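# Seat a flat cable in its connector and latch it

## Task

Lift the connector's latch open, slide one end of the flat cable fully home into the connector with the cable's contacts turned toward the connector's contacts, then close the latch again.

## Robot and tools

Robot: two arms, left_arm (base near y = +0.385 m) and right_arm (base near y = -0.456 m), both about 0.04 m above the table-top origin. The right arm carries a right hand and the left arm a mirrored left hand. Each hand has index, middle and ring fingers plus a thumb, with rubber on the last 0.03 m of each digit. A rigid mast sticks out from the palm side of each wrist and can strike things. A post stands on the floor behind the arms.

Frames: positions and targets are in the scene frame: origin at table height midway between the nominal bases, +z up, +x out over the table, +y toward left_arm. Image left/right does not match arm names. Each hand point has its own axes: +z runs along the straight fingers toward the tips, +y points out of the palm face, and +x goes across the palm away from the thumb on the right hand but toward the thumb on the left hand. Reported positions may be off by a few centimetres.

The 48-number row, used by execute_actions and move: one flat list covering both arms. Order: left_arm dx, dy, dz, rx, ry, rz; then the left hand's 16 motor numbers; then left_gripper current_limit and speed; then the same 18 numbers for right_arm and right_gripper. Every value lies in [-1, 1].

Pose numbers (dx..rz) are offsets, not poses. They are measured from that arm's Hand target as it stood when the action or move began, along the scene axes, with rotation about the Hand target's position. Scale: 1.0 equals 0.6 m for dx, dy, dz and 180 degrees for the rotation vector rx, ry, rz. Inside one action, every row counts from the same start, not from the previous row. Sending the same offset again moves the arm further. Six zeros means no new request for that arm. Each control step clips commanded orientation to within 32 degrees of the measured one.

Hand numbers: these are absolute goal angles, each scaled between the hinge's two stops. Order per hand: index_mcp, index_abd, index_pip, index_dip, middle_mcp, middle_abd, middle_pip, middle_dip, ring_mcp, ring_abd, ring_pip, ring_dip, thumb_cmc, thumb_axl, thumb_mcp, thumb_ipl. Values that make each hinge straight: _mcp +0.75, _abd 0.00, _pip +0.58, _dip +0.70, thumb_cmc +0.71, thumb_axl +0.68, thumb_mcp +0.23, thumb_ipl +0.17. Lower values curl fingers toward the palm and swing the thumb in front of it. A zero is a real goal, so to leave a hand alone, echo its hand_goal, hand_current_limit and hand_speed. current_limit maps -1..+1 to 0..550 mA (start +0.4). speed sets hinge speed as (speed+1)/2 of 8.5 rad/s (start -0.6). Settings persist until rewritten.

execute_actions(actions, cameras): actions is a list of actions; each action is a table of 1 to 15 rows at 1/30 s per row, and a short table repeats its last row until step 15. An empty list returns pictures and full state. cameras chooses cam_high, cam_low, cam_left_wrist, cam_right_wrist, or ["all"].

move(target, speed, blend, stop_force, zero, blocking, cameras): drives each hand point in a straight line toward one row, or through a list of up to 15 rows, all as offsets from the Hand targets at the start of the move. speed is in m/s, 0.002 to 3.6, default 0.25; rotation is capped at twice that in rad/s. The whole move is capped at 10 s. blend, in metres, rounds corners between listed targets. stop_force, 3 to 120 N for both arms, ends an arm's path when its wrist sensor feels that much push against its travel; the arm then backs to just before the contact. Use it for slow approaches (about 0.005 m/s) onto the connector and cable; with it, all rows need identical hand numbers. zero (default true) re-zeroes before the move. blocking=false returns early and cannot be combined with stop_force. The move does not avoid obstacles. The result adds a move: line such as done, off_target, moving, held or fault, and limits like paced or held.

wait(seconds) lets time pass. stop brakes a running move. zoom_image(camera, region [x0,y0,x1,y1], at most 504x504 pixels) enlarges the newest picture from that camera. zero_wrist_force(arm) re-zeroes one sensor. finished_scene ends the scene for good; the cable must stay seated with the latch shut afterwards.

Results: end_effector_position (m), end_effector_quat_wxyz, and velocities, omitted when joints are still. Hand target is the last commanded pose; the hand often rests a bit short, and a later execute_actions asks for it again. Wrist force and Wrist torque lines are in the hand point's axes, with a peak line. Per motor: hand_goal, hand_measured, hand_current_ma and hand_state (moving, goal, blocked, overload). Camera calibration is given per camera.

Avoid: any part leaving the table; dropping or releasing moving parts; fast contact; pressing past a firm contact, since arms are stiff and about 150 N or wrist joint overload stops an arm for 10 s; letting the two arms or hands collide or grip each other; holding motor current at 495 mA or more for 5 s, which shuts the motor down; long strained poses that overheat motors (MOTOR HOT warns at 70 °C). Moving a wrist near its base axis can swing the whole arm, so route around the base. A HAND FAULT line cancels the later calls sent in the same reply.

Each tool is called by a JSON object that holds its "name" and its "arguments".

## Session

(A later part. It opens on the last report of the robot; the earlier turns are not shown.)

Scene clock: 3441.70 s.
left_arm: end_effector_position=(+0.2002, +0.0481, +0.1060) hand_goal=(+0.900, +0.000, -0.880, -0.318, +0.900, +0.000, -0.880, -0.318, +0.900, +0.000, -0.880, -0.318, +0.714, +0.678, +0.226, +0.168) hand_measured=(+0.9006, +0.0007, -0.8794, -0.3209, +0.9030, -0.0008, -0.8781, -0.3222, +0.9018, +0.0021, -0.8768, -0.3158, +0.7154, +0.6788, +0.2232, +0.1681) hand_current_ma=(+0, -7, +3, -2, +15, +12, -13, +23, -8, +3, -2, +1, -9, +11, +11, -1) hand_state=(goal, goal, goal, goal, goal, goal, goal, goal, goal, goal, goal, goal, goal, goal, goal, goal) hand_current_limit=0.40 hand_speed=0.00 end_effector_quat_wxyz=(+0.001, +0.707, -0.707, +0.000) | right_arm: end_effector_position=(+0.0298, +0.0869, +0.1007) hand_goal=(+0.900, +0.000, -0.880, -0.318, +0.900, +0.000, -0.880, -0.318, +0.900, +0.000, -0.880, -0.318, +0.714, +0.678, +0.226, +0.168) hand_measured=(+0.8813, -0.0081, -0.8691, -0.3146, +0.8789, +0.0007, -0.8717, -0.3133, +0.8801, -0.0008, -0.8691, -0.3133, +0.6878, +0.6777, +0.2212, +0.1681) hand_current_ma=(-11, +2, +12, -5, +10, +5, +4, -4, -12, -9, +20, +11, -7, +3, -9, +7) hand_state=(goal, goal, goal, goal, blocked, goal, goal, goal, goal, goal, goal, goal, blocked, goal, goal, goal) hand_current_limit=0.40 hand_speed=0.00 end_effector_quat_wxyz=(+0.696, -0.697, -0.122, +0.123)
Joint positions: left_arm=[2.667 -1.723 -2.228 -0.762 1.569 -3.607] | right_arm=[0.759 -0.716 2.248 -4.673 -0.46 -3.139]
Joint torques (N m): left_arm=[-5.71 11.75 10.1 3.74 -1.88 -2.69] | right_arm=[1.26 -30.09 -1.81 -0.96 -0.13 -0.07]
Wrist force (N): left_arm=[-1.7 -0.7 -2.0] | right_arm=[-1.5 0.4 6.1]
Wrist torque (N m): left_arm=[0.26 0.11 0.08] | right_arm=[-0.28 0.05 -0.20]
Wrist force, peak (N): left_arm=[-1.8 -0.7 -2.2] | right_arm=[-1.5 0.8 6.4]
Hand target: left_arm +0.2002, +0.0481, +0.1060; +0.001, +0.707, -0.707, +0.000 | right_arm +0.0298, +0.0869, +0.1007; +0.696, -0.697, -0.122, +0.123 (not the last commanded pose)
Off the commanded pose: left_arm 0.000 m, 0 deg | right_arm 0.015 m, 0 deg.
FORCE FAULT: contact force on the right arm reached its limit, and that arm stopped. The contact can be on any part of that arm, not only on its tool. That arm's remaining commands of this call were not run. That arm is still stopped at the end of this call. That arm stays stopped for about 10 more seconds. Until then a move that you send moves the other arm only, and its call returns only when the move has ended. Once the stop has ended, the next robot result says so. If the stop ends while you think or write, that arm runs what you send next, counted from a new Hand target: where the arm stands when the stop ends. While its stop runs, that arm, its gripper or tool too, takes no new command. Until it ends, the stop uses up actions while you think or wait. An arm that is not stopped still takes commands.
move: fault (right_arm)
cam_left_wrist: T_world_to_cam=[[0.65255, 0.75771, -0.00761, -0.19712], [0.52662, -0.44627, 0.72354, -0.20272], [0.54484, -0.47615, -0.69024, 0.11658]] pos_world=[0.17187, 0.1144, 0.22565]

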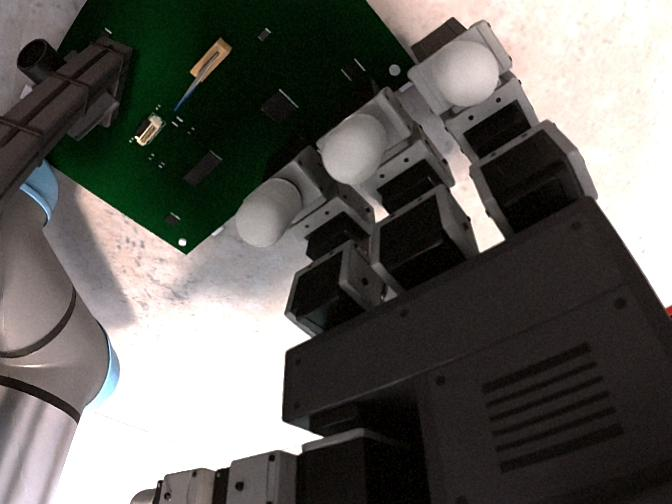

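{"name": "wait", "arguments": {"seconds": 5}}

{"name": "move", "arguments": {"target": [0.233,0.203,0.128,0,0,0,0.9,0,-0.88,-0.319,0.9,0,-0.88,-0.319,0.9,0,-0.88,-0.319,0.714,0.678,0.226,0.168,0.4,0,0.0,0.0,0.08,0,0,0,0.9,0,-0.88,-0.319,0.9,0,-0.88,-0.319,0.9,0,-0.88,-0.319,0.714,0.678,0.226,0.168,0.4,0], "speed": 0.15}}

Scene clock: 3509.30 s.
left_arm: end_effector_position=(+0.2002, +0.0481, +0.1060) hand_goal=(+0.900, +0.000, -0.880, -0.318, +0.900, +0.000, -0.880, -0.318, +0.900, +0.000, -0.880, -0.318, +0.714, +0.678, +0.226, +0.168) hand_measured=(+0.9006, +0.0007, -0.8794, -0.3209, +0.9018, -0.0008, -0.8781, -0.3222, +0.9018, +0.0007, -0.8768, -0.3158, +0.7154, +0.6788, +0.2222, +0.1672) hand_current_ma=(-14, +5, -1, -9, +8, +15, -1, -3, -13, -3, +0, -7, -7, +9, +2, -3) hand_state=(goal, goal, goal, goal, goal, goal, goal, goal, goal, goal, goal, goal, goal, goal, goal, goal) hand_current_limit=0.40 hand_speed=0.00 end_effector_quat_wxyz=(+0.001, +0.707, -0.707, +0.000) | right_arm: end_effector_position=(+0.0298, +0.0869, +0.1007) hand_goal=(+0.900, +0.000, -0.880, -0.318, +0.900, +0.000, -0.880, -0.318, +0.900, +0.000, -0.880, -0.318, +0.714, +0.678, +0.226, +0.168) hand_measured=(+0.8801, -0.0081, -0.8704, -0.3146, +0.8789, +0.0007, -0.8717, -0.3133, +0.8801, -0.0008, -0.8691, -0.3133, +0.6891, +0.6767, +0.2212, +0.1672) hand_current_ma=(-6, +2, +1, -3, +3, +11, +0, -2, +3, -6, +12, +18, -10, +2, -5, +3) hand_state=(goal, goal, goal, goal, blocked, goal, goal, goal, goal, goal, goal, goal, blocked, goal, goal, goal) hand_current_limit=0.40 hand_speed=0.00 end_effector_quat_wxyz=(+0.696, -0.697, -0.122, +0.123)
Joint positions: left_arm=[2.667 -1.723 -2.228 -0.762 1.569 -3.607] | right_arm=[0.759 -0.716 2.248 -4.673 -0.46 -3.139]
Joint torques (N m): left_arm=[-4.77 12.1 10.26 3.76 -0.76 -2.8] | right_arm=[1.52 -30.88 -1.31 -0.87 -0.22 -0.06]
Wrist force (N): left_arm=[-1.9 -0.6 -1.7] | right_arm=[-1.4 0.4 6.1]
Wrist torque (N m): left_arm=[0.25 0.14 0.06] | right_arm=[-0.28 0.04 -0.19]
Wrist force, peak (N): left_arm=[-2.2 -0.7 -2.0] | right_arm=[-1.4 0.6 6.3]
Hand target: left_arm +0.2002, +0.0481, +0.1060; +0.001, +0.707, -0.707, +0.000 | right_arm +0.0298, +0.0869, +0.1007; +0.696, -0.697, -0.122, +0.123 (not the last commanded pose)
Off the commanded pose: left_arm 0.000 m, 0 deg | right_arm 0.015 m, 0 deg.
FORCE FAULT, CONTINUED: the right arm's stop, for the force fault that an earlier result reported, is over. The rest of the stop counts as 20 of the actions that you can send in this scene. That arm's target is now where it stood when the stop ended, not its last command. That arm accepts commands again.
wait: 5.00 s; at rest from the start

Scene clock: 3511.20 s.
left_arm: end_effector_position=(+0.3399, +0.1698, +0.1827) hand_goal=(+0.900, +0.000, -0.880, -0.318, +0.900, +0.000, -0.880, -0.318, +0.900, +0.000, -0.880, -0.318, +0.714, +0.678, +0.226, +0.168) hand_measured=(+0.9006, +0.0007, -0.8794, -0.3209, +0.9018, -0.0008, -0.8781, -0.3222, +0.9018, +0.0021, -0.8768, -0.3158, +0.7167, +0.6788, +0.2232, +0.1681) hand_current_ma=(-8, -3, -2, +12, +16, +11, -2, +4, -11, -16, -4, -5, -3, +10, +8, +8) hand_state=(goal, goal, goal, goal, goal, goal, goal, goal, goal, goal, goal, goal, goal, goal, goal, goal) hand_current_limit=0.40 hand_speed=0.00 end_effector_quat_wxyz=(+0.001, +0.707, -0.707, +0.000) | right_arm: end_effector_position=(+0.0298, +0.0869, +0.1487) hand_goal=(+0.900, +0.000, -0.880, -0.318, +0.900, +0.000, -0.880, -0.318, +0.900, +0.000, -0.880, -0.318, +0.714, +0.678, +0.226, +0.168) hand_measured=(+0.8813, -0.0081, -0.8691, -0.3146, +0.8789, -0.0008, -0.8717, -0.3133, +0.8813, -0.0023, -0.8691, -0.3133, +0.6891, +0.6777, +0.2212, +0.1672) hand_current_ma=(-21, -9, +11, +4, -3, +15, +3, -4, -2, -4, +11, -5, -6, -4, -7, +10) hand_state=(goal, goal, goal, goal, blocked, goal, goal, goal, goal, goal, goal, goal, blocked, goal, goal, goal) hand_current_limit=0.40 hand_speed=0.00 end_effector_quat_wxyz=(+0.696, -0.697, -0.122, +0.123)
Joint positions: left_arm=[3.008 -1.704 -1.997 -1.012 1.569 -3.265] | right_arm=[0.759 -0.862 2.281 -4.56 -0.46 -3.139]
Joint torques (N m): left_arm=[5.82 12.82 27.31 0.86 -2.4 3.13] | right_arm=[-2.21 -38.6 2.54 0.56 -1.57 -2.58]
Wrist force (N): left_arm=[-2.0 -0.5 -1.6] | right_arm=[-1.1 0.4 6.0]
Wrist torque (N m): left_arm=[0.25 0.16 -0.07] | right_arm=[-0.26 -0.01 -0.13]
Wrist force, peak (N): left_arm=[-2.3 -1.3 -1.9] | right_arm=[-1.3 0.7 6.2]
Hand target: left_arm +0.3400, +0.1699, +0.1828; +0.001, +0.707, -0.707, +0.000 | right_arm +0.0298, +0.0869, +0.1487; +0.696, -0.697, -0.122, +0.123
Off the commanded pose: left_arm 0.000 m, 0 deg | right_arm 0.000 m, 0 deg.
move: done

{"name": "move", "arguments": {"target": [0,0,0,0,0,0,0.9,0,-0.88,-0.319,0.9,0,-0.88,-0.319,0.9,0,-0.88,-0.319,0.714,0.678,0.226,0.168,0.4,0,0.0465,-0.0213,-0.06,0,0,-0.0833,0.9,0,-0.88,-0.319,0.9,0,-0.88,-0.319,0.9,0,-0.88,-0.319,0.714,0.678,0.226,0.168,0.4,0], "speed": 0.1}}

{"name": "move", "arguments": {"target": [-0.183,-0.183,-0.088,0,0,0,0.9,0,-0.88,-0.319,0.9,0,-0.88,-0.319,0.9,0,-0.88,-0.319,0.714,0.678,0.226,0.168,0.4,0,0,0,0,0,0,0,0.9,0,-0.88,-0.319,0.9,0,-0.88,-0.319,0.9,0,-0.88,-0.319,0.714,0.678,0.226,0.168,0.4,0], "speed": 0.15, "cameras": ["cam_left_wrist","cam_high"]}}

{"name": "zoom_image", "arguments": {"camera": "cam_left_wrist", "region": [20, 20, 160, 140]}}

Scene clock: 3522.37 s.
left_arm: end_effector_position=(+0.3400, +0.1699, +0.1828) hand_goal=(+0.900, +0.000, -0.880, -0.318, +0.900, +0.000, -0.880, -0.318, +0.900, +0.000, -0.880, -0.318, +0.714, +0.678, +0.226, +0.168) hand_measured=(+0.9006, +0.0007, -0.8781, -0.3222, +0.9018, -0.0008, -0.8781, -0.3222, +0.9018, +0.0007, -0.8768, -0.3171, +0.7167, +0.6788, +0.2232, +0.1681) hand_current_ma=(+5, +2, -3, +8, +8, +16, -6, +5, -14, -6, +2, +3, +10, +10, +5, +15) hand_state=(goal, goal, goal, goal, goal, goal, goal, goal, goal, goal, goal, goal, goal, goal, goal, goal) hand_current_limit=0.40 hand_speed=0.00 end_effector_quat_wxyz=(+0.001, +0.707, -0.707, +0.000) | right_arm: end_effector_position=(+0.0577, +0.0741, +0.1128) hand_goal=(+0.900, +0.000, -0.880, -0.318, +0.900, +0.000, -0.880, -0.318, +0.900, +0.000, -0.880, -0.318, +0.714, +0.678, +0.226, +0.168) hand_measured=(+0.8801, -0.0081, -0.8691, -0.3146, +0.8789, -0.0008, -0.8717, -0.3146, +0.8801, -0.0008, -0.8678, -0.3133, +0.6891, +0.6777, +0.2212, +0.1681) hand_current_ma=(-11, +1, +6, +5, -6, +9, +9, +2, -4, +2, +10, +0, -15, -2, -9, +2) hand_state=(goal, goal, goal, goal, blocked, goal, goal, goal, goal, goal, goal, goal, blocked, goal, goal, goal) hand_current_limit=0.40 hand_speed=0.00 end_effector_quat_wxyz=(+0.706, -0.706, -0.030, +0.031) end_effector_velocity=(+0.001, +0.000, +0.000) end_effector_angular_velocity=(+0.004, -0.003, -0.002)
Joint positions: left_arm=[3.008 -1.704 -1.997 -1.012 1.569 -3.265] | right_arm=[0.757 -0.754 2.368 -4.756 -0.719 -3.139]
Joint velocities: left_arm=[within noise] | right_arm=[0 0.001 -0.001 -0.005 -0.002 0]
Joint torques (N m): left_arm=[6.44 13.72 28.32 0.68 -2.58 3.09] | right_arm=[7.94 -20.66 7.02 -2.65 -2.07 2.36]
Wrist force (N): left_arm=[-2.1 -0.7 -1.9] | right_arm=[-1.5 0.3 6.1]
Wrist torque (N m): left_arm=[0.26 0.16 -0.07] | right_arm=[-0.29 0.03 -0.15]
Wrist force, peak (N): left_arm=[-2.1 -0.7 -1.9] | right_arm=[-1.6 0.5 6.4]
Hand target: left_arm +0.3400, +0.1699, +0.1828; +0.001, +0.707, -0.707, +0.000 | right_arm +0.0577, +0.0741, +0.1127; +0.706, -0.706, -0.030, +0.031
Off the commanded pose: left_arm 0.000 m, 0 deg | right_arm 0.000 m, 0 deg.
move: done

Scene clock: 3524.07 s.
left_arm: end_effector_position=(+0.2303, +0.0602, +0.1300) hand_goal=(+0.900, +0.000, -0.880, -0.318, +0.900, +0.000, -0.880, -0.318, +0.900, +0.000, -0.880, -0.318, +0.714, +0.678, +0.226, +0.168) hand_measured=(+0.9006, +0.0007, -0.8794, -0.3222, +0.9018, -0.0008, -0.8781, -0.3222, +0.9018, +0.0007, -0.8768, -0.3171, +0.7129, +0.6788, +0.2232, +0.1672) hand_current_ma=(-6, -6, -2, -2, +10, +6, +4, +4, -8, -1, -10, -3, -14, +8, +3, +10) hand_state=(goal, goal, goal, goal, goal, goal, goal, goal, goal, goal, goal, goal, goal, goal, goal, goal) hand_current_limit=0.40 hand_speed=0.00 end_effector_quat_wxyz=(+0.001, +0.707, -0.707, +0.000) end_effector_velocity=(-0.001, -0.001, -0.001) end_effector_angular_velocity=(+0.001, +0.001, -0.002) | right_arm: end_effector_position=(+0.0577, +0.0741, +0.1127) hand_goal=(+0.900, +0.000, -0.880, -0.318, +0.900, +0.000, -0.880, -0.318, +0.900, +0.000, -0.880, -0.318, +0.714, +0.678, +0.226, +0.168) hand_measured=(+0.8813, -0.0081, -0.8704, -0.3146, +0.8789, +0.0007, -0.8717, -0.3133, +0.8801, -0.0023, -0.8678, -0.3133, +0.6891, +0.6777, +0.2212, +0.1681) hand_current_ma=(-17, -7, +13, -7, -3, -5, +10, +2, -14, -5, +18, -2, -14, +1, -17, +11) hand_state=(goal, goal, goal, goal, blocked, goal, goal, goal, goal, goal, goal, goal, blocked, goal, goal, goal) hand_current_limit=0.40 hand_speed=0.00 end_effector_quat_wxyz=(+0.706, -0.706, -0.030, +0.031)
Joint positions: left_arm=[2.72 -1.706 -2.164 -0.843 1.569 -3.553] | right_arm=[0.757 -0.754 2.368 -4.756 -0.719 -3.139]
Joint velocities: left_arm=[-0.005 -0.002 0 0.001 0 -0.003] | right_arm=[within noise]
Joint torques (N m): left_arm=[-5.24 10.59 10.96 3.6 2.21 -2.75] | right_arm=[7.88 -20.31 6.02 -2.66 -2.16 2.28]
Wrist force (N): left_arm=[-1.9 -0.6 -1.8] | right_arm=[-1.4 0.4 6.2]
Wrist torque (N m): left_arm=[0.26 0.14 0.06] | right_arm=[-0.28 0.01 -0.13]
Wrist force, peak (N): left_arm=[-2.6 -1.4 -2.1] | right_arm=[-1.4 0.4 6.3]
Hand target: left_arm +0.2302, +0.0601, +0.1300; +0.001, +0.707, -0.707, +0.000 | right_arm +0.0577, +0.0741, +0.1127; +0.706, -0.706, -0.030, +0.031
Off the commanded pose: left_arm 0.000 m, 0 deg | right_arm 0.000 m, 0 deg.
move: done
cam_left_wrist: T_world_to_cam=[[0.65255, 0.75771, -0.00761, -0.22567], [0.52662, -0.44627, 0.72354, -0.23066], [0.54484, -0.47615, -0.69024, 0.12253]] pos_world=[0.20197, 0.1264, 0.24975]
Images, in order (width x height): cam_high 672x504, cam_left_wrist 672x504.

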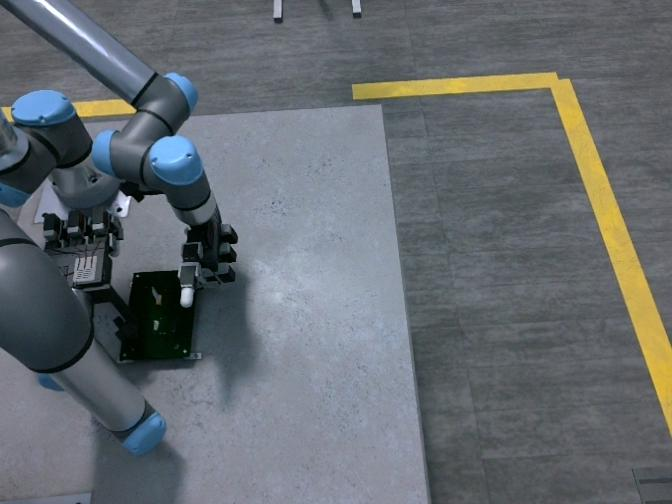

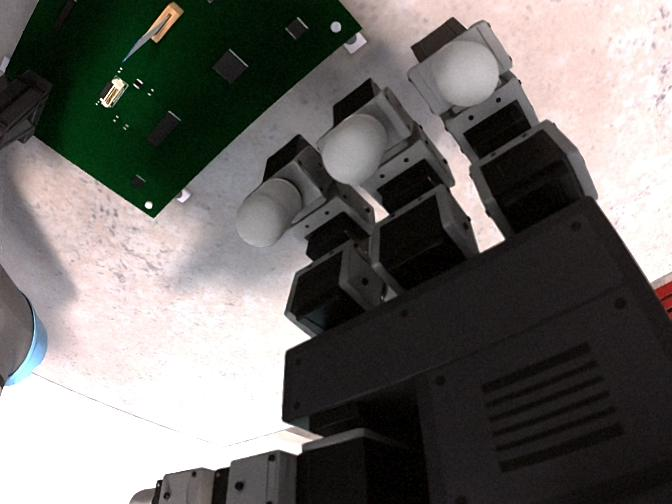

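Scaled by 3.600 from the camera's image (finer frame: 960x720).

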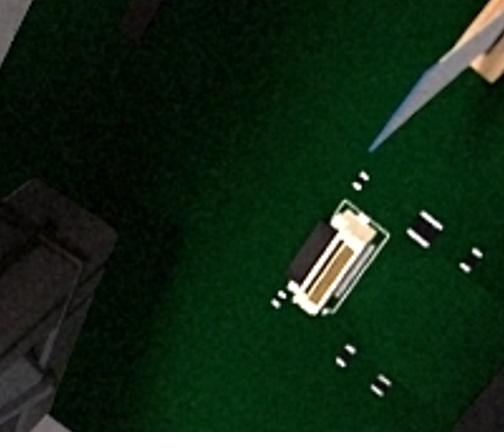

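{"name": "move", "arguments": {"target": [0,0,0,0,0,0,0.9,0,-0.88,-0.319,0.9,0,-0.88,-0.319,0.9,0,-0.88,-0.319,0.714,0.678,0.226,0.168,0.4,0,0,0,-0.025,0,0,0,0.9,0,-0.88,-0.319,0.9,0,-0.88,-0.319,0.9,0,-0.88,-0.319,0.714,0.678,0.226,0.168,0.4,0], "speed": 0.02, "stop_force": 4, "cameras": ["cam_left_wrist"]}}

{"name": "zoom_image", "arguments": {"camera": "cam_left_wrist", "region": [20, 20, 160, 140]}}

Scene clock: 3542.83 s.
left_arm: end_effector_position=(+0.2302, +0.0601, +0.1300) hand_goal=(+0.900, +0.000, -0.880, -0.318, +0.900, +0.000, -0.880, -0.318, +0.900, +0.000, -0.880, -0.318, +0.714, +0.678, +0.226, +0.168) hand_measured=(+0.9006, +0.0007, -0.8794, -0.3222, +0.9018, -0.0008, -0.8781, -0.3222, +0.9018, +0.0007, -0.8768, -0.3158, +0.7142, +0.6788, +0.2232, +0.1672) hand_current_ma=(-6, -9, +0, +9, -2, +5, -10, +0, -8, -4, +8, -8, -8, +3, +0, +13) hand_state=(goal, goal, goal, goal, goal, goal, goal, goal, goal, goal, goal, goal, goal, goal, goal, goal) hand_current_limit=0.40 hand_speed=0.00 end_effector_quat_wxyz=(+0.001, +0.707, -0.707, +0.000) | right_arm: end_effector_position=(+0.0577, +0.0741, +0.0977) hand_goal=(+0.900, +0.000, -0.880, -0.318, +0.900, +0.000, -0.880, -0.318, +0.900, +0.000, -0.880, -0.318, +0.714, +0.678, +0.226, +0.168) hand_measured=(+0.8801, -0.0081, -0.8691, -0.3146, +0.8789, +0.0007, -0.8717, -0.3133, +0.8801, -0.0008, -0.8678, -0.3133, +0.6891, +0.6767, +0.2212, +0.1681) hand_current_ma=(-15, -3, +10, -8, -10, +2, +8, -3, -8, +3, +13, +4, -11, -3, -6, +11) hand_state=(goal, goal, goal, goal, blocked, goal, goal, goal, goal, goal, goal, goal, blocked, goal, goal, goal) hand_current_limit=0.40 hand_speed=0.00 end_effector_quat_wxyz=(+0.706, -0.706, -0.030, +0.031)
Joint positions: left_arm=[2.72 -1.706 -2.164 -0.843 1.569 -3.553] | right_arm=[0.757 -0.704 2.355 -4.792 -0.719 -3.139]
Joint torques (N m): left_arm=[-5.21 11.72 11 3.8 2.13 -2.61] | right_arm=[6.29 -21.25 -5.72 -2.65 -1.43 2.32]
Wrist force (N): left_arm=[-1.8 -0.5 -1.8] | right_arm=[-1.4 0.1 6.2]
Wrist torque (N m): left_arm=[0.28 0.13 0.06] | right_arm=[-0.31 0.02 -0.14]
Wrist force, peak (N): left_arm=[-2.1 -0.6 -2.1] | right_arm=[-1.6 0.2 6.3]
Hand target: left_arm +0.2302, +0.0601, +0.1300; +0.001, +0.707, -0.707, +0.000 | right_arm +0.0577, +0.0741, +0.0977; +0.706, -0.706, -0.030, +0.031
Off the commanded pose: left_arm 0.000 m, 0 deg | right_arm 0.000 m, 0 deg.
move: done
cam_left_wrist: T_world_to_cam=[[0.65255, 0.75771, -0.00761, -0.2256], [0.52662, -0.44627, 0.72354, -0.23053], [0.54484, -0.47615, -0.69024, 0.12252]] pos_world=[0.20187, 0.1264, 0.24965]

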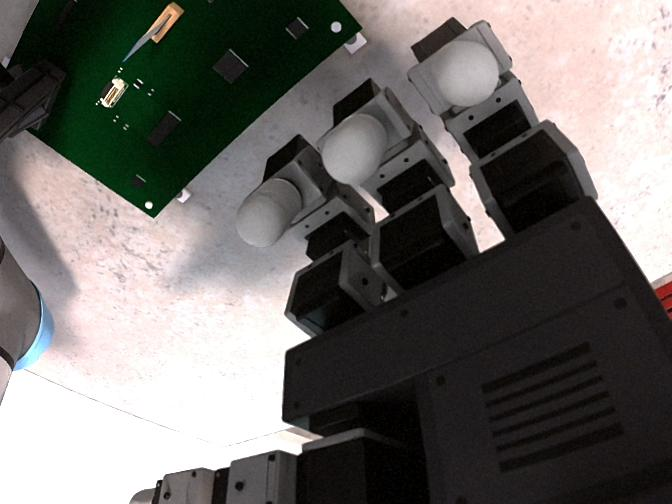

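Scaled by 3.600 from the camera's image (finer frame: 960x720).

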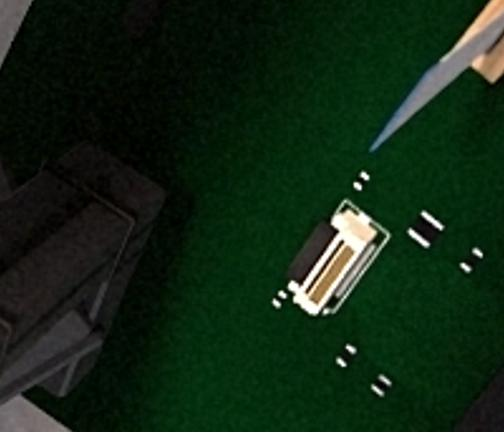

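{"name": "move", "arguments": {"target": [0,0,0,0,0,0,0.9,0,-0.88,-0.319,0.9,0,-0.88,-0.319,0.9,0,-0.88,-0.319,0.714,0.678,0.226,0.168,0.4,0,0,0,-0.03,0,0,0,0.9,0,-0.88,-0.319,0.9,0,-0.88,-0.319,0.9,0,-0.88,-0.319,0.714,0.678,0.226,0.168,0.4,0], "speed": 0.006, "stop_force": 3, "cameras": ["cam_left_wrist"]}}

{"name": "zoom_image", "arguments": {"camera": "cam_left_wrist", "region": [20, 20, 160, 140]}}

Scene clock: 3575.27 s.
left_arm: end_effector_position=(+0.2302, +0.0601, +0.1300) hand_goal=(+0.900, +0.000, -0.880, -0.318, +0.900, +0.000, -0.880, -0.318, +0.900, +0.000, -0.880, -0.318, +0.714, +0.678, +0.226, +0.168) hand_measured=(+0.9006, -0.0008, -0.8794, -0.3209, +0.9018, -0.0008, -0.8794, -0.3222, +0.9018, +0.0007, -0.8768, -0.3158, +0.7129, +0.6788, +0.2232, +0.1681) hand_current_ma=(-9, +9, -8, +4, +20, +9, -1, +14, -1, -4, -7, -2, -10, +5, +6, +2) hand_state=(goal, goal, goal, goal, goal, goal, goal, goal, goal, goal, goal, goal, goal, goal, goal, goal) hand_current_limit=0.40 hand_speed=0.00 end_effector_quat_wxyz=(+0.001, +0.707, -0.707, +0.000) | right_arm: end_effector_position=(+0.0577, +0.0741, +0.0928) hand_goal=(+0.900, +0.000, -0.880, -0.318, +0.900, +0.000, -0.880, -0.318, +0.900, +0.000, -0.880, -0.318, +0.714, +0.678, +0.226, +0.168) hand_measured=(+0.8813, -0.0081, -0.8691, -0.3146, +0.8789, +0.0007, -0.8717, -0.3133, +0.8813, -0.0023, -0.8678, -0.3133, +0.6891, +0.6767, +0.2212, +0.1681) hand_current_ma=(-18, -5, +6, -4, -7, +11, +8, +2, -7, -11, +9, +0, -10, -6, -12, +17) hand_state=(goal, goal, goal, goal, blocked, goal, goal, goal, goal, goal, goal, goal, blocked, goal, goal, goal) hand_current_limit=0.40 hand_speed=0.00 end_effector_quat_wxyz=(+0.706, -0.706, -0.030, +0.031)
Joint positions: left_arm=[2.72 -1.706 -2.164 -0.843 1.569 -3.553] | right_arm=[0.757 -0.688 2.35 -4.803 -0.719 -3.139]
Joint torques (N m): left_arm=[-6.04 12.94 9.72 3.8 2.19 -2.58] | right_arm=[0.62 -38.59 6.87 0.32 -0.69 0.38]
Wrist force (N): left_arm=[-1.8 -0.6 -1.8] | right_arm=[-1.7 -2.4 5.6]
Wrist torque (N m): left_arm=[0.25 0.13 0.06] | right_arm=[-0.64 0.09 -0.32]
Wrist force, peak (N): left_arm=[-1.9 -0.6 -2.1] | right_arm=[-1.6 -4.9 6.0]
Hand target: left_arm +0.2302, +0.0601, +0.1300; +0.001, +0.707, -0.707, +0.000 | right_arm +0.0577, +0.0741, +0.0928; +0.706, -0.706, -0.030, +0.031 (not the last commanded pose)
Off the commanded pose: left_arm 0.000 m, 0 deg | right_arm 0.013 m, 0 deg.
move: contact (right_arm)
cam_left_wrist: T_world_to_cam=[[0.65255, 0.75771, -0.00761, -0.2256], [0.52662, -0.44627, 0.72354, -0.23053], [0.54484, -0.47615, -0.69024, 0.12252]] pos_world=[0.20187, 0.1264, 0.24965]

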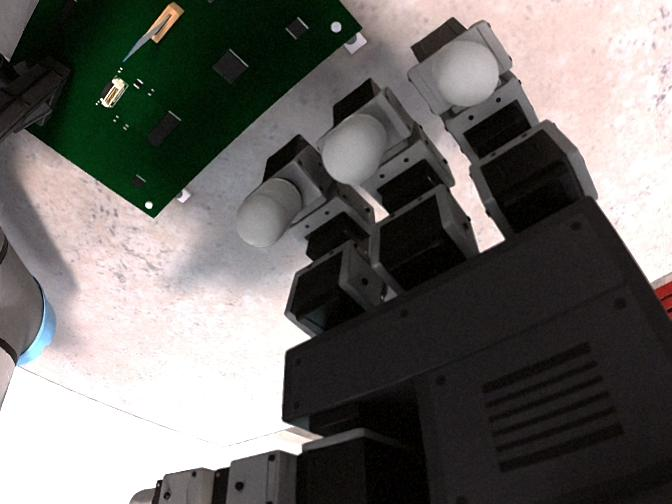

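Scaled by 3.600 from the camera's image (finer frame: 960x720).

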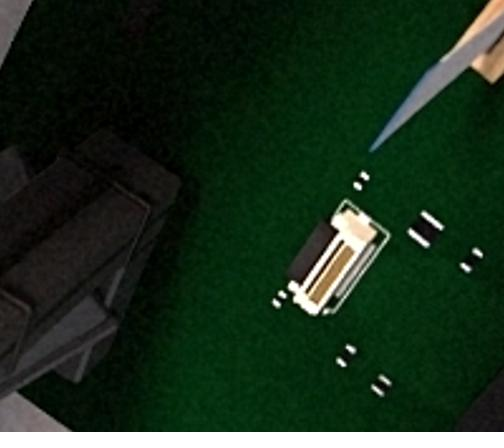

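{"name": "move", "arguments": {"target": [0,0,0,0,0,0,0.9,0,-0.88,-0.319,0.9,0,-0.88,-0.319,0.9,0,-0.88,-0.319,0.714,0.678,0.226,0.168,0.4,0,0,0,0.0017,0,0,0,0.9,0,-0.88,-0.319,0.9,0,-0.88,-0.319,0.9,0,-0.88,-0.319,0.714,0.678,0.226,0.168,0.4,0], "speed": 0.02}}

{"name": "move", "arguments": {"target": [0,0,0,0,0,0,0.9,0,-0.88,-0.319,0.9,0,-0.88,-0.319,0.9,0,-0.88,-0.319,0.714,0.678,0.226,0.168,0.4,0,0.025,0.008,0,0,0,0,0.9,0,-0.88,-0.319,0.9,0,-0.88,-0.319,0.9,0,-0.88,-0.319,0.714,0.678,0.226,0.168,0.4,0], "speed": 0.01, "stop_force": 3, "cameras": ["cam_left_wrist"]}}

{"name": "zoom_image", "arguments": {"camera": "cam_left_wrist", "region": [40, 30, 160, 130]}}

Scene clock: 3591.00 s.
left_arm: end_effector_position=(+0.2302, +0.0601, +0.1300) hand_goal=(+0.900, +0.000, -0.880, -0.318, +0.900, +0.000, -0.880, -0.318, +0.900, +0.000, -0.880, -0.318, +0.714, +0.678, +0.226, +0.168) hand_measured=(+0.9006, -0.0008, -0.8794, -0.3222, +0.9018, -0.0008, -0.8794, -0.3222, +0.9018, +0.0007, -0.8768, -0.3158, +0.7142, +0.6788, +0.2232, +0.1672) hand_current_ma=(-4, -9, -2, +9, +5, +6, -12, +2, -9, -8, -2, -4, -8, +15, +6, +6) hand_state=(goal, goal, goal, goal, goal, goal, goal, goal, goal, goal, goal, goal, goal, goal, goal, goal) hand_current_limit=0.40 hand_speed=0.00 end_effector_quat_wxyz=(+0.001, +0.707, -0.707, +0.000) | right_arm: end_effector_position=(+0.0577, +0.0741, +0.0938) hand_goal=(+0.900, +0.000, -0.880, -0.318, +0.900, +0.000, -0.880, -0.318, +0.900, +0.000, -0.880, -0.318, +0.714, +0.678, +0.226, +0.168) hand_measured=(+0.8801, -0.0096, -0.8704, -0.3146, +0.8801, -0.0008, -0.8730, -0.3133, +0.8801, -0.0008, -0.8691, -0.3133, +0.6878, +0.6777, +0.2222, +0.1681) hand_current_ma=(-20, -4, +13, -10, -2, +10, +13, +3, -7, -9, +7, +12, -3, +2, -13, +15) hand_state=(goal, goal, goal, goal, blocked, goal, goal, goal, goal, goal, goal, goal, blocked, goal, goal, goal) hand_current_limit=0.40 hand_speed=0.00 end_effector_quat_wxyz=(+0.706, -0.706, -0.030, +0.031)
Joint positions: left_arm=[2.72 -1.706 -2.164 -0.843 1.569 -3.553] | right_arm=[0.757 -0.691 2.351 -4.801 -0.719 -3.139]
Joint torques (N m): left_arm=[-6.39 12.41 11.57 3.95 2.31 -2.74] | right_arm=[0.55 -39.33 7.37 0.01 -0.7 0.61]
Wrist force (N): left_arm=[-1.8 -0.4 -1.8] | right_arm=[-1.3 0.4 6.0]
Wrist torque (N m): left_arm=[0.28 0.13 0.06] | right_arm=[-0.26 0.02 -0.13]
Wrist force, peak (N): left_arm=[-2.1 -0.8 -1.9] | right_arm=[-1.8 -2.9 5.9]
Hand target: left_arm +0.2302, +0.0601, +0.1300; +0.001, +0.707, -0.707, +0.000 | right_arm +0.0577, +0.0741, +0.0938; +0.706, -0.706, -0.030, +0.031
Off the commanded pose: left_arm 0.000 m, 0 deg | right_arm 0.000 m, 0 deg.
move: done

Scene clock: 3593.47 s.
left_arm: end_effector_position=(+0.2302, +0.0601, +0.1300) hand_goal=(+0.900, +0.000, -0.880, -0.318, +0.900, +0.000, -0.880, -0.318, +0.900, +0.000, -0.880, -0.318, +0.714, +0.678, +0.226, +0.168) hand_measured=(+0.9006, +0.0007, -0.8781, -0.3209, +0.9006, -0.0008, -0.8781, -0.3222, +0.9018, +0.0007, -0.8768, -0.3158, +0.7129, +0.6777, +0.2232, +0.1672) hand_current_ma=(-2, -9, -7, +0, +15, +2, -3, +8, -13, +3, -10, -1, -5, +3, +7, -4) hand_state=(goal, goal, goal, goal, goal, goal, goal, goal, goal, goal, goal, goal, goal, goal, goal, goal) hand_current_limit=0.40 hand_speed=0.00 end_effector_quat_wxyz=(+0.001, +0.707, -0.707, +0.000) | right_arm: end_effector_position=(+0.0727, +0.0789, +0.0938) hand_goal=(+0.900, +0.000, -0.880, -0.318, +0.900, +0.000, -0.880, -0.318, +0.900, +0.000, -0.880, -0.318, +0.714, +0.678, +0.226, +0.168) hand_measured=(+0.8801, -0.0081, -0.8704, -0.3133, +0.8789, +0.0007, -0.8717, -0.3133, +0.8801, -0.0008, -0.8678, -0.3133, +0.6878, +0.6777, +0.2212, +0.1681) hand_current_ma=(-16, -12, +8, +4, -6, +8, +0, +5, -10, +0, +16, +0, -16, +2, -7, +3) hand_state=(goal, goal, goal, goal, blocked, goal, goal, goal, goal, goal, goal, goal, blocked, goal, goal, goal) hand_current_limit=0.40 hand_speed=0.00 end_effector_quat_wxyz=(+0.706, -0.706, -0.030, +0.031)
Joint positions: left_arm=[2.72 -1.706 -2.164 -0.843 1.569 -3.553] | right_arm=[0.732 -0.694 2.324 -4.772 -0.695 -3.139]
Joint torques (N m): left_arm=[-5.8 12.6 11.24 3.77 2.38 -2.54] | right_arm=[-5.65 -39.71 -6.63 0.27 1.88 2.09]
Wrist force (N): left_arm=[-1.9 -0.5 -1.8] | right_arm=[-1.4 0.2 6.0]
Wrist torque (N m): left_arm=[0.27 0.13 0.06] | right_arm=[-0.28 0.01 -0.15]
Wrist force, peak (N): left_arm=[-2.0 -0.7 -2.0] | right_arm=[-1.3 0.3 6.2]
Hand target: left_arm +0.2302, +0.0601, +0.1300; +0.001, +0.707, -0.707, +0.000 | right_arm +0.0727, +0.0789, +0.0938; +0.706, -0.706, -0.030, +0.031
Off the commanded pose: left_arm 0.000 m, 0 deg | right_arm 0.000 m, 0 deg.
move: done
cam_left_wrist: T_world_to_cam=[[0.65255, 0.75771, -0.00761, -0.2256], [0.52662, -0.44627, 0.72354, -0.23053], [0.54484, -0.47615, -0.69024, 0.12252]] pos_world=[0.20187, 0.1264, 0.24965]

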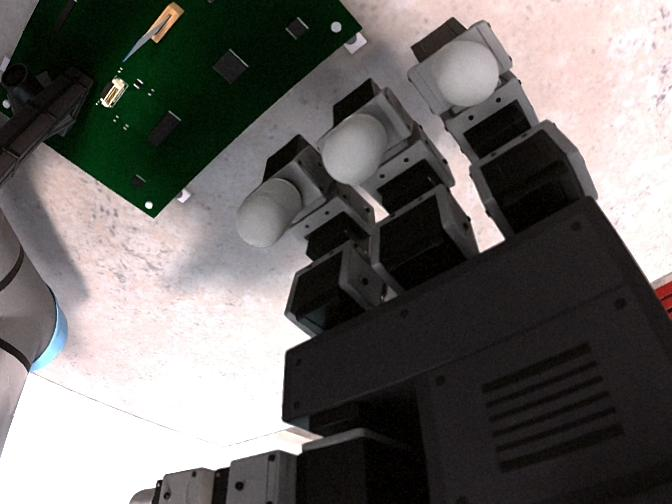

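Scaled by 4.200 from the camera's image (finer frame: 960x720).

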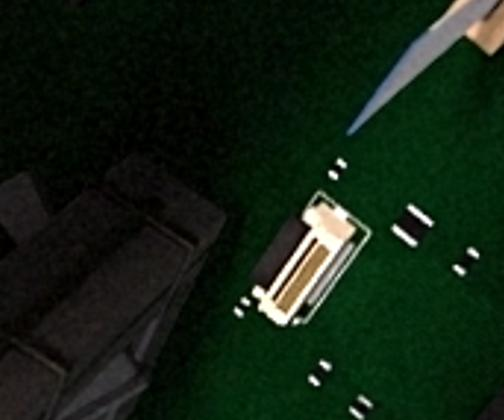

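{"name": "move", "arguments": {"target": [0,0,0,0,0,0,0.9,0,-0.88,-0.319,0.9,0,-0.88,-0.319,0.9,0,-0.88,-0.319,0.714,0.678,0.226,0.168,0.4,0,0.022,0,0,0,0,0,0.9,0,-0.88,-0.319,0.9,0,-0.88,-0.319,0.9,0,-0.88,-0.319,0.714,0.678,0.226,0.168,0.4,0], "speed": 0.006, "stop_force": 3, "cameras": ["cam_left_wrist"]}}

{"name": "zoom_image", "arguments": {"camera": "cam_left_wrist", "region": [70, 50, 150, 120]}}

Scene clock: 3602.67 s.
left_arm: end_effector_position=(+0.2302, +0.0601, +0.1300) hand_goal=(+0.900, +0.000, -0.880, -0.318, +0.900, +0.000, -0.880, -0.318, +0.900, +0.000, -0.880, -0.318, +0.714, +0.678, +0.226, +0.168) hand_measured=(+0.9018, +0.0007, -0.8794, -0.3209, +0.9018, +0.0007, -0.8781, -0.3209, +0.9018, +0.0007, -0.8768, -0.3171, +0.7129, +0.6788, +0.2232, +0.1681) hand_current_ma=(-5, -6, -10, +5, +3, +15, -5, +15, -6, -3, -10, -1, -14, +2, +3, -4) hand_state=(goal, goal, goal, goal, goal, goal, goal, goal, goal, goal, goal, goal, goal, goal, goal, goal) hand_current_limit=0.40 hand_speed=0.00 end_effector_quat_wxyz=(+0.001, +0.707, -0.707, +0.000) | right_arm: end_effector_position=(+0.0859, +0.0789, +0.0938) hand_goal=(+0.900, +0.000, -0.880, -0.318, +0.900, +0.000, -0.880, -0.318, +0.900, +0.000, -0.880, -0.318, +0.714, +0.678, +0.226, +0.168) hand_measured=(+0.8813, -0.0081, -0.8704, -0.3146, +0.8789, +0.0007, -0.8717, -0.3146, +0.8801, -0.0023, -0.8691, -0.3146, +0.6878, +0.6777, +0.2212, +0.1681) hand_current_ma=(-16, -3, +10, -6, -6, +6, +4, -1, -10, +2, +11, -6, -15, +9, -12, +12) hand_state=(goal, goal, goal, goal, blocked, goal, goal, goal, goal, goal, goal, goal, blocked, goal, goal, goal) hand_current_limit=0.40 hand_speed=0.00 end_effector_quat_wxyz=(+0.706, -0.706, -0.030, +0.031)
Joint positions: left_arm=[2.72 -1.706 -2.164 -0.843 1.569 -3.553] | right_arm=[0.702 -0.695 2.31 -4.757 -0.665 -3.139]
Joint torques (N m): left_arm=[-5.69 12.34 12.63 3.56 2.29 -2.54] | right_arm=[-4.98 -40.27 -6.7 0.02 1.77 2.29]
Wrist force (N): left_arm=[-1.8 -0.5 -1.8] | right_arm=[-1.1 0.3 6.0]
Wrist torque (N m): left_arm=[0.27 0.13 0.06] | right_arm=[-0.27 -0.02 -0.13]
Wrist force, peak (N): left_arm=[-2.2 -0.4 -2.0] | right_arm=[-1.3 0.5 6.3]
Hand target: left_arm +0.2302, +0.0601, +0.1300; +0.001, +0.707, -0.707, +0.000 | right_arm +0.0859, +0.0789, +0.0938; +0.706, -0.706, -0.030, +0.031
Off the commanded pose: left_arm 0.000 m, 0 deg | right_arm 0.000 m, 0 deg.
move: done
cam_left_wrist: T_world_to_cam=[[0.65255, 0.75771, -0.00761, -0.2256], [0.52662, -0.44627, 0.72354, -0.23053], [0.54484, -0.47615, -0.69024, 0.12252]] pos_world=[0.20187, 0.1264, 0.24965]

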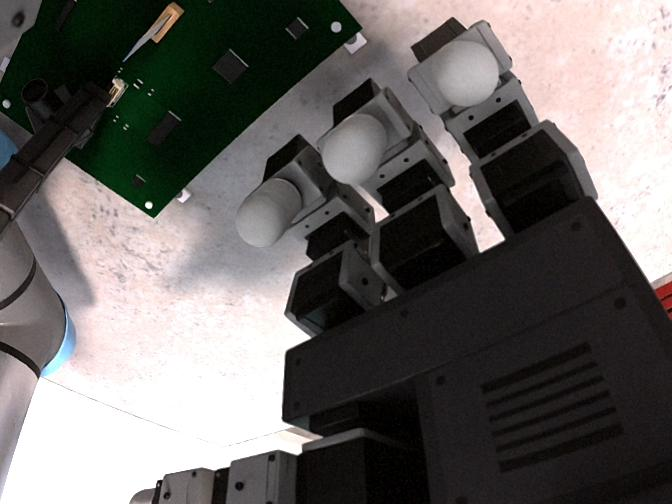

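Scaled by 6.300 from the camera's image (finer frame: 960x720).

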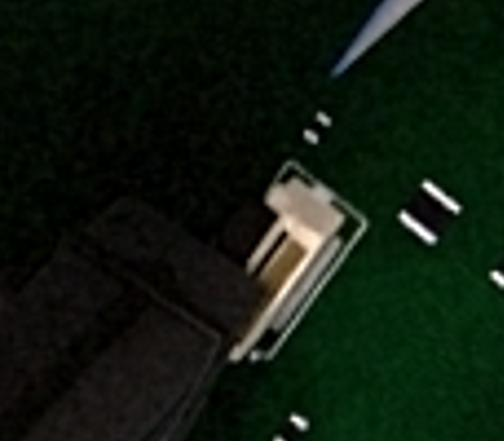

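{"name": "move", "arguments": {"target": [[0,0,0,0,0,0,0.9,0,-0.88,-0.319,0.9,0,-0.88,-0.319,0.9,0,-0.88,-0.319,0.714,0.678,0.226,0.168,0.4,0,-0.01,0,0.033,0,0,0,0.9,0,-0.88,-0.319,0.9,0,-0.88,-0.319,0.9,0,-0.88,-0.319,0.714,0.678,0.226,0.168,0.4,0],[0,0,0,0,0,0,0.9,0,-0.88,-0.319,0.9,0,-0.88,-0.319,0.9,0,-0.88,-0.319,0.714,0.678,0.226,0.168,0.4,0,0.015,-0.133,0.05,0,0,0,0.9,0,-0.88,-0.319,0.9,0,-0.88,-0.319,0.9,0,-0.88,-0.319,0.714,0.678,0.226,0.168,0.4,0],[0,0,0,0,0,0,0.9,0,-0.88,-0.319,0.9,0,-0.88,-0.319,0.9,0,-0.88,-0.319,0.714,0.678,0.226,0.168,0.4,0,0.015,-0.133,0.144,0,0,0,0.9,0,-0.88,-0.319,0.9,0,-0.88,-0.319,0.9,0,-0.88,-0.319,0.714,0.678,0.226,0.168,0.4,0]], "speed": 0.1, "blend": 0.01}}

{"name": "move", "arguments": {"target": [-0.05,-0.02,-0.04,0,0,0,0.9,0,-0.88,-0.319,0.9,0,-0.88,-0.319,0.9,0,-0.88,-0.319,0.714,0.678,0.226,0.168,0.4,0,0,0,0,0,0,0,0.9,0,-0.88,-0.319,0.9,0,-0.88,-0.319,0.9,0,-0.88,-0.319,0.714,0.678,0.226,0.168,0.4,0], "speed": 0.08, "cameras": ["cam_left_wrist"]}}

Scene clock: 3696.17 s.
left_arm: end_effector_position=(+0.2302, +0.0601, +0.1300) hand_goal=(+0.900, +0.000, -0.880, -0.318, +0.900, +0.000, -0.880, -0.318, +0.900, +0.000, -0.880, -0.318, +0.714, +0.678, +0.226, +0.168) hand_measured=(+0.9006, +0.0007, -0.8794, -0.3209, +0.9018, -0.0008, -0.8781, -0.3222, +0.9018, +0.0021, -0.8768, -0.3158, +0.7117, +0.6788, +0.2232, +0.1672) hand_current_ma=(-2, +7, -11, -3, -9, +11, -4, +5, -15, +9, -6, -16, -7, +6, +1, +5) hand_state=(goal, goal, goal, goal, goal, goal, goal, goal, goal, goal, goal, goal, goal, goal, goal, goal) hand_current_limit=0.40 hand_speed=0.00 end_effector_quat_wxyz=(+0.001, +0.707, -0.707, +0.000) | right_arm: end_effector_position=(+0.0949, -0.0009, +0.1802) hand_goal=(+0.900, +0.000, -0.880, -0.318, +0.900, +0.000, -0.880, -0.318, +0.900, +0.000, -0.880, -0.318, +0.714, +0.678, +0.226, +0.168) hand_measured=(+0.8801, -0.0096, -0.8704, -0.3146, +0.8789, -0.0008, -0.8730, -0.3146, +0.8801, -0.0023, -0.8678, -0.3133, +0.6891, +0.6767, +0.2183, +0.1672) hand_current_ma=(-15, -11, +11, -3, -7, +7, +8, +2, -15, -2, +12, +3, -5, -4, -16, +16) hand_state=(goal, goal, goal, goal, blocked, goal, goal, goal, goal, goal, goal, goal, blocked, goal, goal, goal) hand_current_limit=0.40 hand_speed=0.00 end_effector_quat_wxyz=(+0.706, -0.706, -0.030, +0.031)
Joint positions: left_arm=[2.72 -1.706 -2.164 -0.843 1.569 -3.553] | right_arm=[0.444 -1.005 2.558 -4.695 -0.406 -3.139]
Joint torques (N m): left_arm=[-5.47 12.45 11.13 3.46 2.32 -2.53] | right_arm=[7.78 -31.81 5.48 0.57 -0.22 -2.56]
Wrist force (N): left_arm=[-2.1 -0.4 -1.8] | right_arm=[-1.5 0.7 6.2]
Wrist torque (N m): left_arm=[0.28 0.17 0.03] | right_arm=[-0.24 0.05 -0.08]
Wrist force, peak (N): left_arm=[-2.0 -0.6 -2.0] | right_arm=[-1.7 0.6 6.5]
Hand target: left_arm +0.2302, +0.0601, +0.1300; +0.001, +0.707, -0.707, +0.000 | right_arm +0.0949, -0.0009, +0.1802; +0.706, -0.706, -0.030, +0.031
Off the commanded pose: left_arm 0.000 m, 0 deg | right_arm 0.000 m, 0 deg.
move: done

Scene clock: 3697.20 s.
left_arm: end_effector_position=(+0.2003, +0.0482, +0.1061) hand_goal=(+0.900, +0.000, -0.880, -0.318, +0.900, +0.000, -0.880, -0.318, +0.900, +0.000, -0.880, -0.318, +0.714, +0.678, +0.226, +0.168) hand_measured=(+0.9006, +0.0007, -0.8794, -0.3209, +0.9018, +0.0007, -0.8781, -0.3209, +0.9018, +0.0007, -0.8768, -0.3171, +0.7142, +0.6788, +0.2222, +0.1681) hand_current_ma=(-3, +1, +6, +0, -1, +1, -2, +0, -13, -1, +5, +2, -15, +7, +13, +8) hand_state=(goal, goal, goal, goal, goal, goal, goal, goal, goal, goal, goal, goal, goal, goal, goal, goal) hand_current_limit=0.40 hand_speed=0.00 end_effector_quat_wxyz=(+0.001, +0.707, -0.707, +0.000) | right_arm: end_effector_position=(+0.0949, -0.0009, +0.1802) hand_goal=(+0.900, +0.000, -0.880, -0.318, +0.900, +0.000, -0.880, -0.318, +0.900, +0.000, -0.880, -0.318, +0.714, +0.678, +0.226, +0.168) hand_measured=(+0.8801, -0.0081, -0.8704, -0.3146, +0.8789, -0.0023, -0.8717, -0.3133, +0.8801, -0.0023, -0.8691, -0.3133, +0.6878, +0.6777, +0.2183, +0.1681) hand_current_ma=(-18, -5, +5, +4, -5, -5, +14, -4, +0, -2, +16, -3, -8, +2, -8, +4) hand_state=(goal, goal, goal, goal, blocked, goal, goal, goal, goal, goal, goal, goal, blocked, goal, goal, goal) hand_current_limit=0.40 hand_speed=0.00 end_effector_quat_wxyz=(+0.706, -0.706, -0.030, +0.031)
Joint positions: left_arm=[2.667 -1.723 -2.228 -0.762 1.569 -3.606] | right_arm=[0.444 -1.005 2.558 -4.695 -0.406 -3.139]
Joint torques (N m): left_arm=[-4.92 11.3 9.53 3.89 -1.88 -2.54] | right_arm=[7.8 -31.46 5.39 0.59 -2.02 -2.51]
Wrist force (N): left_arm=[-1.7 -0.6 -1.8] | right_arm=[-1.5 0.6 6.2]
Wrist torque (N m): left_arm=[0.26 0.11 0.07] | right_arm=[-0.25 0.05 -0.08]
Wrist force, peak (N): left_arm=[-2.1 -1.1 -2.3] | right_arm=[-1.4 0.6 6.6]
Hand target: left_arm +0.2002, +0.0481, +0.1060; +0.001, +0.707, -0.707, +0.000 | right_arm +0.0949, -0.0009, +0.1802; +0.706, -0.706, -0.030, +0.031
Off the commanded pose: left_arm 0.000 m, 0 deg | right_arm 0.000 m, 0 deg.
move: done
cam_left_wrist: T_world_to_cam=[[0.65255, 0.75771, -0.00761, -0.19718], [0.52662, -0.44627, 0.72354, -0.20285], [0.54484, -0.47615, -0.69024, 0.1166]] pos_world=[0.17197, 0.1144, 0.22575]

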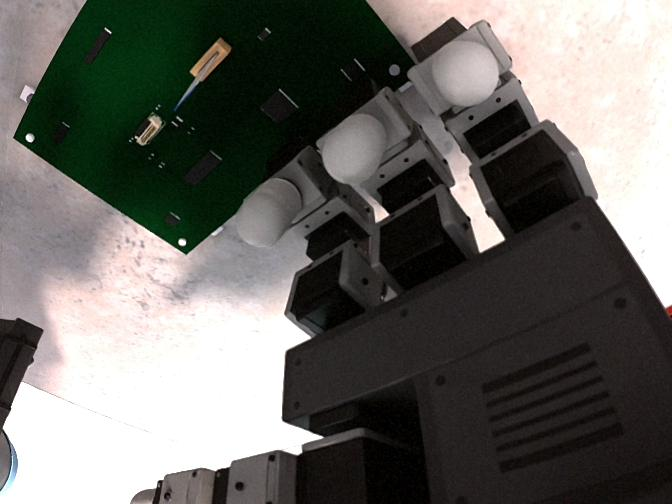

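{"name": "move", "arguments": {"target": [0,0,0,0,0,0,0.9,0,-0.88,-0.319,0.9,0,-0.88,-0.319,0.9,0,-0.88,-0.319,0.714,0.678,0.226,0.168,0.4,0,0.0667,0.0183,0,0,0,0,0.9,0,-0.88,-0.319,0.9,0,-0.88,-0.319,0.9,0,-0.88,-0.319,0.714,0.678,0.226,0.168,0.4,0], "speed": 0.08, "cameras": ["cam_left_wrist"]}}

{"name": "zoom_image", "arguments": {"camera": "cam_left_wrist", "region": [0, 250, 140, 390]}}

Scene clock: 3712.77 s.
left_arm: end_effector_position=(+0.2002, +0.0481, +0.1060) hand_goal=(+0.900, +0.000, -0.880, -0.318, +0.900, +0.000, -0.880, -0.318, +0.900, +0.000, -0.880, -0.318, +0.714, +0.678, +0.226, +0.168) hand_measured=(+0.9006, +0.0007, -0.8794, -0.3209, +0.9018, -0.0008, -0.8781, -0.3222, +0.9018, +0.0007, -0.8768, -0.3171, +0.7142, +0.6788, +0.2222, +0.1672) hand_current_ma=(-3, -1, -3, +9, +4, +11, -2, +13, -11, -7, +6, +2, -9, -2, +8, +7) hand_state=(goal, goal, goal, goal, goal, goal, goal, goal, goal, goal, goal, goal, goal, goal, goal, goal) hand_current_limit=0.40 hand_speed=0.00 end_effector_quat_wxyz=(+0.001, +0.707, -0.707, +0.000) | right_arm: end_effector_position=(+0.1348, +0.0101, +0.1802) hand_goal=(+0.900, +0.000, -0.880, -0.318, +0.900, +0.000, -0.880, -0.318, +0.900, +0.000, -0.880, -0.318, +0.714, +0.678, +0.226, +0.168) hand_measured=(+0.8801, -0.0081, -0.8691, -0.3146, +0.8789, -0.0008, -0.8730, -0.3133, +0.8801, -0.0023, -0.8678, -0.3133, +0.6878, +0.6767, +0.2193, +0.1681) hand_current_ma=(-13, -13, +9, -2, -1, +4, +8, +0, -5, +4, +9, -1, -12, -2, -15, +1) hand_state=(goal, goal, goal, goal, blocked, goal, goal, goal, goal, goal, goal, goal, blocked, goal, goal, goal) hand_current_limit=0.40 hand_speed=0.00 end_effector_quat_wxyz=(+0.706, -0.706, -0.030, +0.031)
Joint positions: left_arm=[2.667 -1.723 -2.228 -0.762 1.569 -3.607] | right_arm=[0.41 -0.997 2.465 -4.611 -0.372 -3.139]
Joint torques (N m): left_arm=[-5.1 11.65 8.78 3.84 -1.74 -2.61] | right_arm=[-5.46 -15.32 -10.41 0.87 1.81 -2.41]
Wrist force (N): left_arm=[-1.9 -0.9 -1.9] | right_arm=[-1.2 0.7 6.0]
Wrist torque (N m): left_arm=[0.24 0.15 0.05] | right_arm=[-0.22 0.00 -0.05]
Wrist force, peak (N): left_arm=[-2.0 -0.8 -2.0] | right_arm=[-1.3 0.8 6.6]
Hand target: left_arm +0.2002, +0.0481, +0.1060; +0.001, +0.707, -0.707, +0.000 | right_arm +0.1349, +0.0101, +0.1802; +0.706, -0.706, -0.030, +0.031
Off the commanded pose: left_arm 0.000 m, 0 deg | right_arm 0.000 m, 0 deg.
move: done
cam_left_wrist: T_world_to_cam=[[0.65255, 0.75771, -0.00761, -0.19712], [0.52662, -0.44627, 0.72354, -0.20272], [0.54484, -0.47615, -0.69024, 0.11658]] pos_world=[0.17187, 0.1144, 0.22565]

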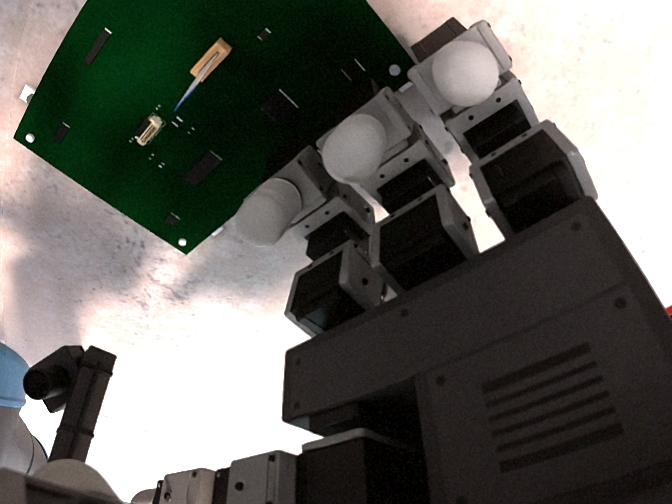

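Scaled by 3.600 from the camera's image (finer frame: 960x720).

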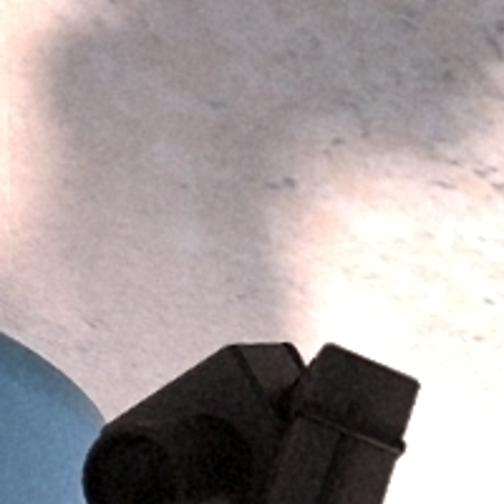

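{"name": "move", "arguments": {"target": [0,0,0,0,0,0,0.9,0,-0.88,-0.319,0.9,0,-0.88,-0.319,0.9,0,-0.88,-0.319,0.714,0.678,0.226,0.168,0.4,0,-0.125,-0.292,0,0,0,0.389,0.9,0,-0.88,-0.319,0.9,0,-0.88,-0.319,0.9,0,-0.88,-0.319,0.714,0.678,0.226,0.168,0.4,0], "speed": 0.12, "cameras": ["cam_left_wrist"]}}

{"name": "zoom_image", "arguments": {"camera": "cam_left_wrist", "region": [0, 230, 180, 400]}}

Scene clock: 3750.67 s.
left_arm: end_effector_position=(+0.2002, +0.0481, +0.1060) hand_goal=(+0.900, +0.000, -0.880, -0.318, +0.900, +0.000, -0.880, -0.318, +0.900, +0.000, -0.880, -0.318, +0.714, +0.678, +0.226, +0.168) hand_measured=(+0.9006, +0.0007, -0.8794, -0.3209, +0.9018, -0.0008, -0.8794, -0.3222, +0.9018, +0.0007, -0.8768, -0.3158, +0.7154, +0.6788, +0.2232, +0.1681) hand_current_ma=(+7, +0, -11, +6, +4, +9, +6, +13, -8, +0, -8, -2, -7, +3, +4, +4) hand_state=(goal, goal, goal, goal, goal, goal, goal, goal, goal, goal, goal, goal, goal, goal, goal, goal) hand_current_limit=0.40 hand_speed=0.00 end_effector_quat_wxyz=(+0.001, +0.707, -0.707, +0.000) | right_arm: end_effector_position=(+0.0599, -0.1650, +0.1802) hand_goal=(+0.900, +0.000, -0.880, -0.318, +0.900, +0.000, -0.880, -0.318, +0.900, +0.000, -0.880, -0.318, +0.714, +0.678, +0.226, +0.168) hand_measured=(+0.8801, -0.0081, -0.8704, -0.3146, +0.8789, -0.0023, -0.8717, -0.3133, +0.8813, -0.0023, -0.8678, -0.3133, +0.6891, +0.6767, +0.2193, +0.1672) hand_current_ma=(-19, -6, +8, +3, -12, +14, +4, +0, -8, -4, +19, -1, -11, +0, -16, +8) hand_state=(goal, goal, goal, goal, blocked, goal, goal, goal, goal, goal, goal, goal, blocked, goal, goal, goal) hand_current_limit=0.40 hand_speed=0.00 end_effector_quat_wxyz=(+0.561, -0.562, -0.430, +0.431)
Joint positions: left_arm=[2.667 -1.723 -2.228 -0.762 1.569 -3.607] | right_arm=[0.313 -0.936 2.216 -4.421 0.947 -3.14]
Joint torques (N m): left_arm=[-5.52 11.75 9.78 3.79 -1.21 -2.56] | right_arm=[8.96 -19.01 -11.37 2.85 1.95 -2.61]
Wrist force (N): left_arm=[-2.0 -0.7 -1.9] | right_arm=[-0.9 0.6 6.0]
Wrist torque (N m): left_arm=[0.26 0.15 0.05] | right_arm=[-0.26 -0.02 0.00]
Wrist force, peak (N): left_arm=[-2.0 -0.7 -2.0] | right_arm=[-0.9 0.4 6.4]
Hand target: left_arm +0.2002, +0.0481, +0.1060; +0.001, +0.707, -0.707, +0.000 | right_arm +0.0599, -0.1651, +0.1802; +0.561, -0.561, -0.430, +0.431
Off the commanded pose: left_arm 0.000 m, 0 deg | right_arm 0.000 m, 0 deg.
move: done
cam_left_wrist: T_world_to_cam=[[0.65255, 0.75771, -0.00761, -0.19712], [0.52662, -0.44627, 0.72354, -0.20272], [0.54484, -0.47615, -0.69024, 0.11658]] pos_world=[0.17187, 0.1144, 0.22565]

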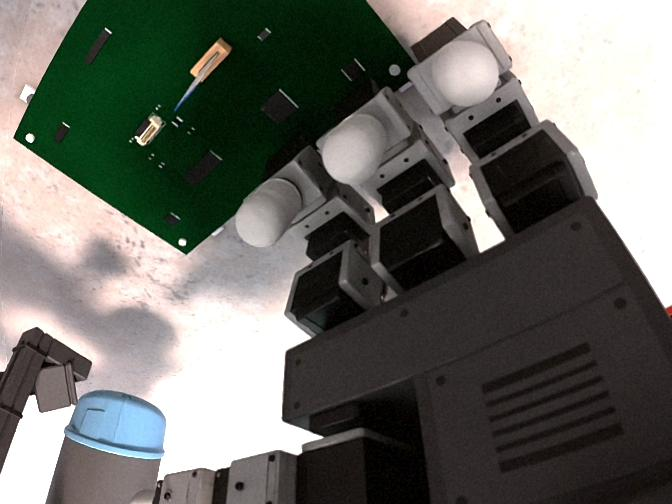

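Scaled by 2.800 from the camera's image (finer frame: 960x720).

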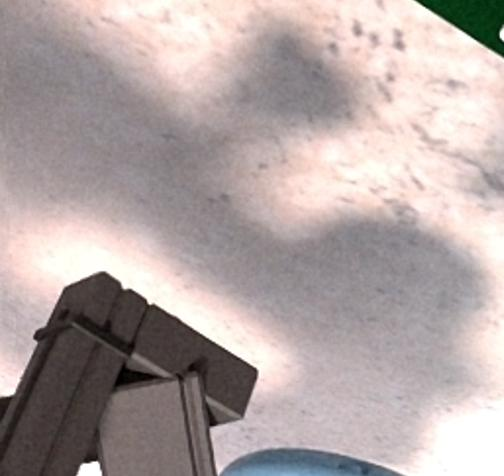

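{"name": "zoom_image", "arguments": {"camera": "cam_left_wrist", "region": [400, 10, 600, 210]}}

{"name": "zoom_image", "arguments": {"camera": "cam_left_wrist", "region": [220, 80, 420, 280]}}

Scaled by 2.520 from the camera's image (finer frame: 960x720).

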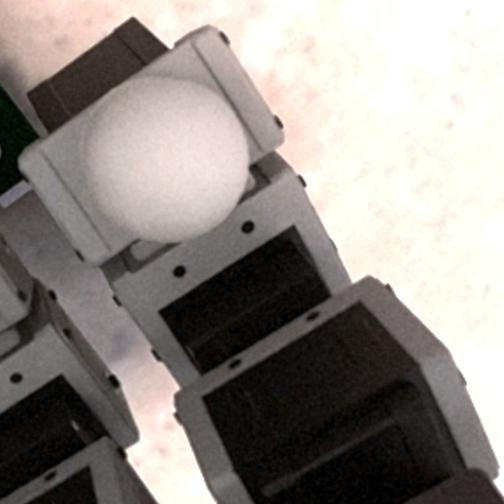

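Scaled by 2.520 from the camera's image (finer frame: 960x720).

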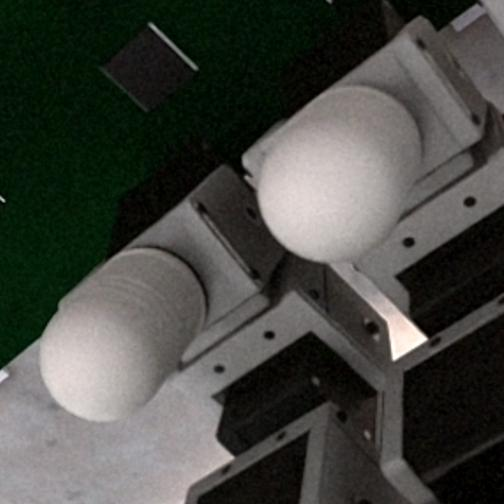

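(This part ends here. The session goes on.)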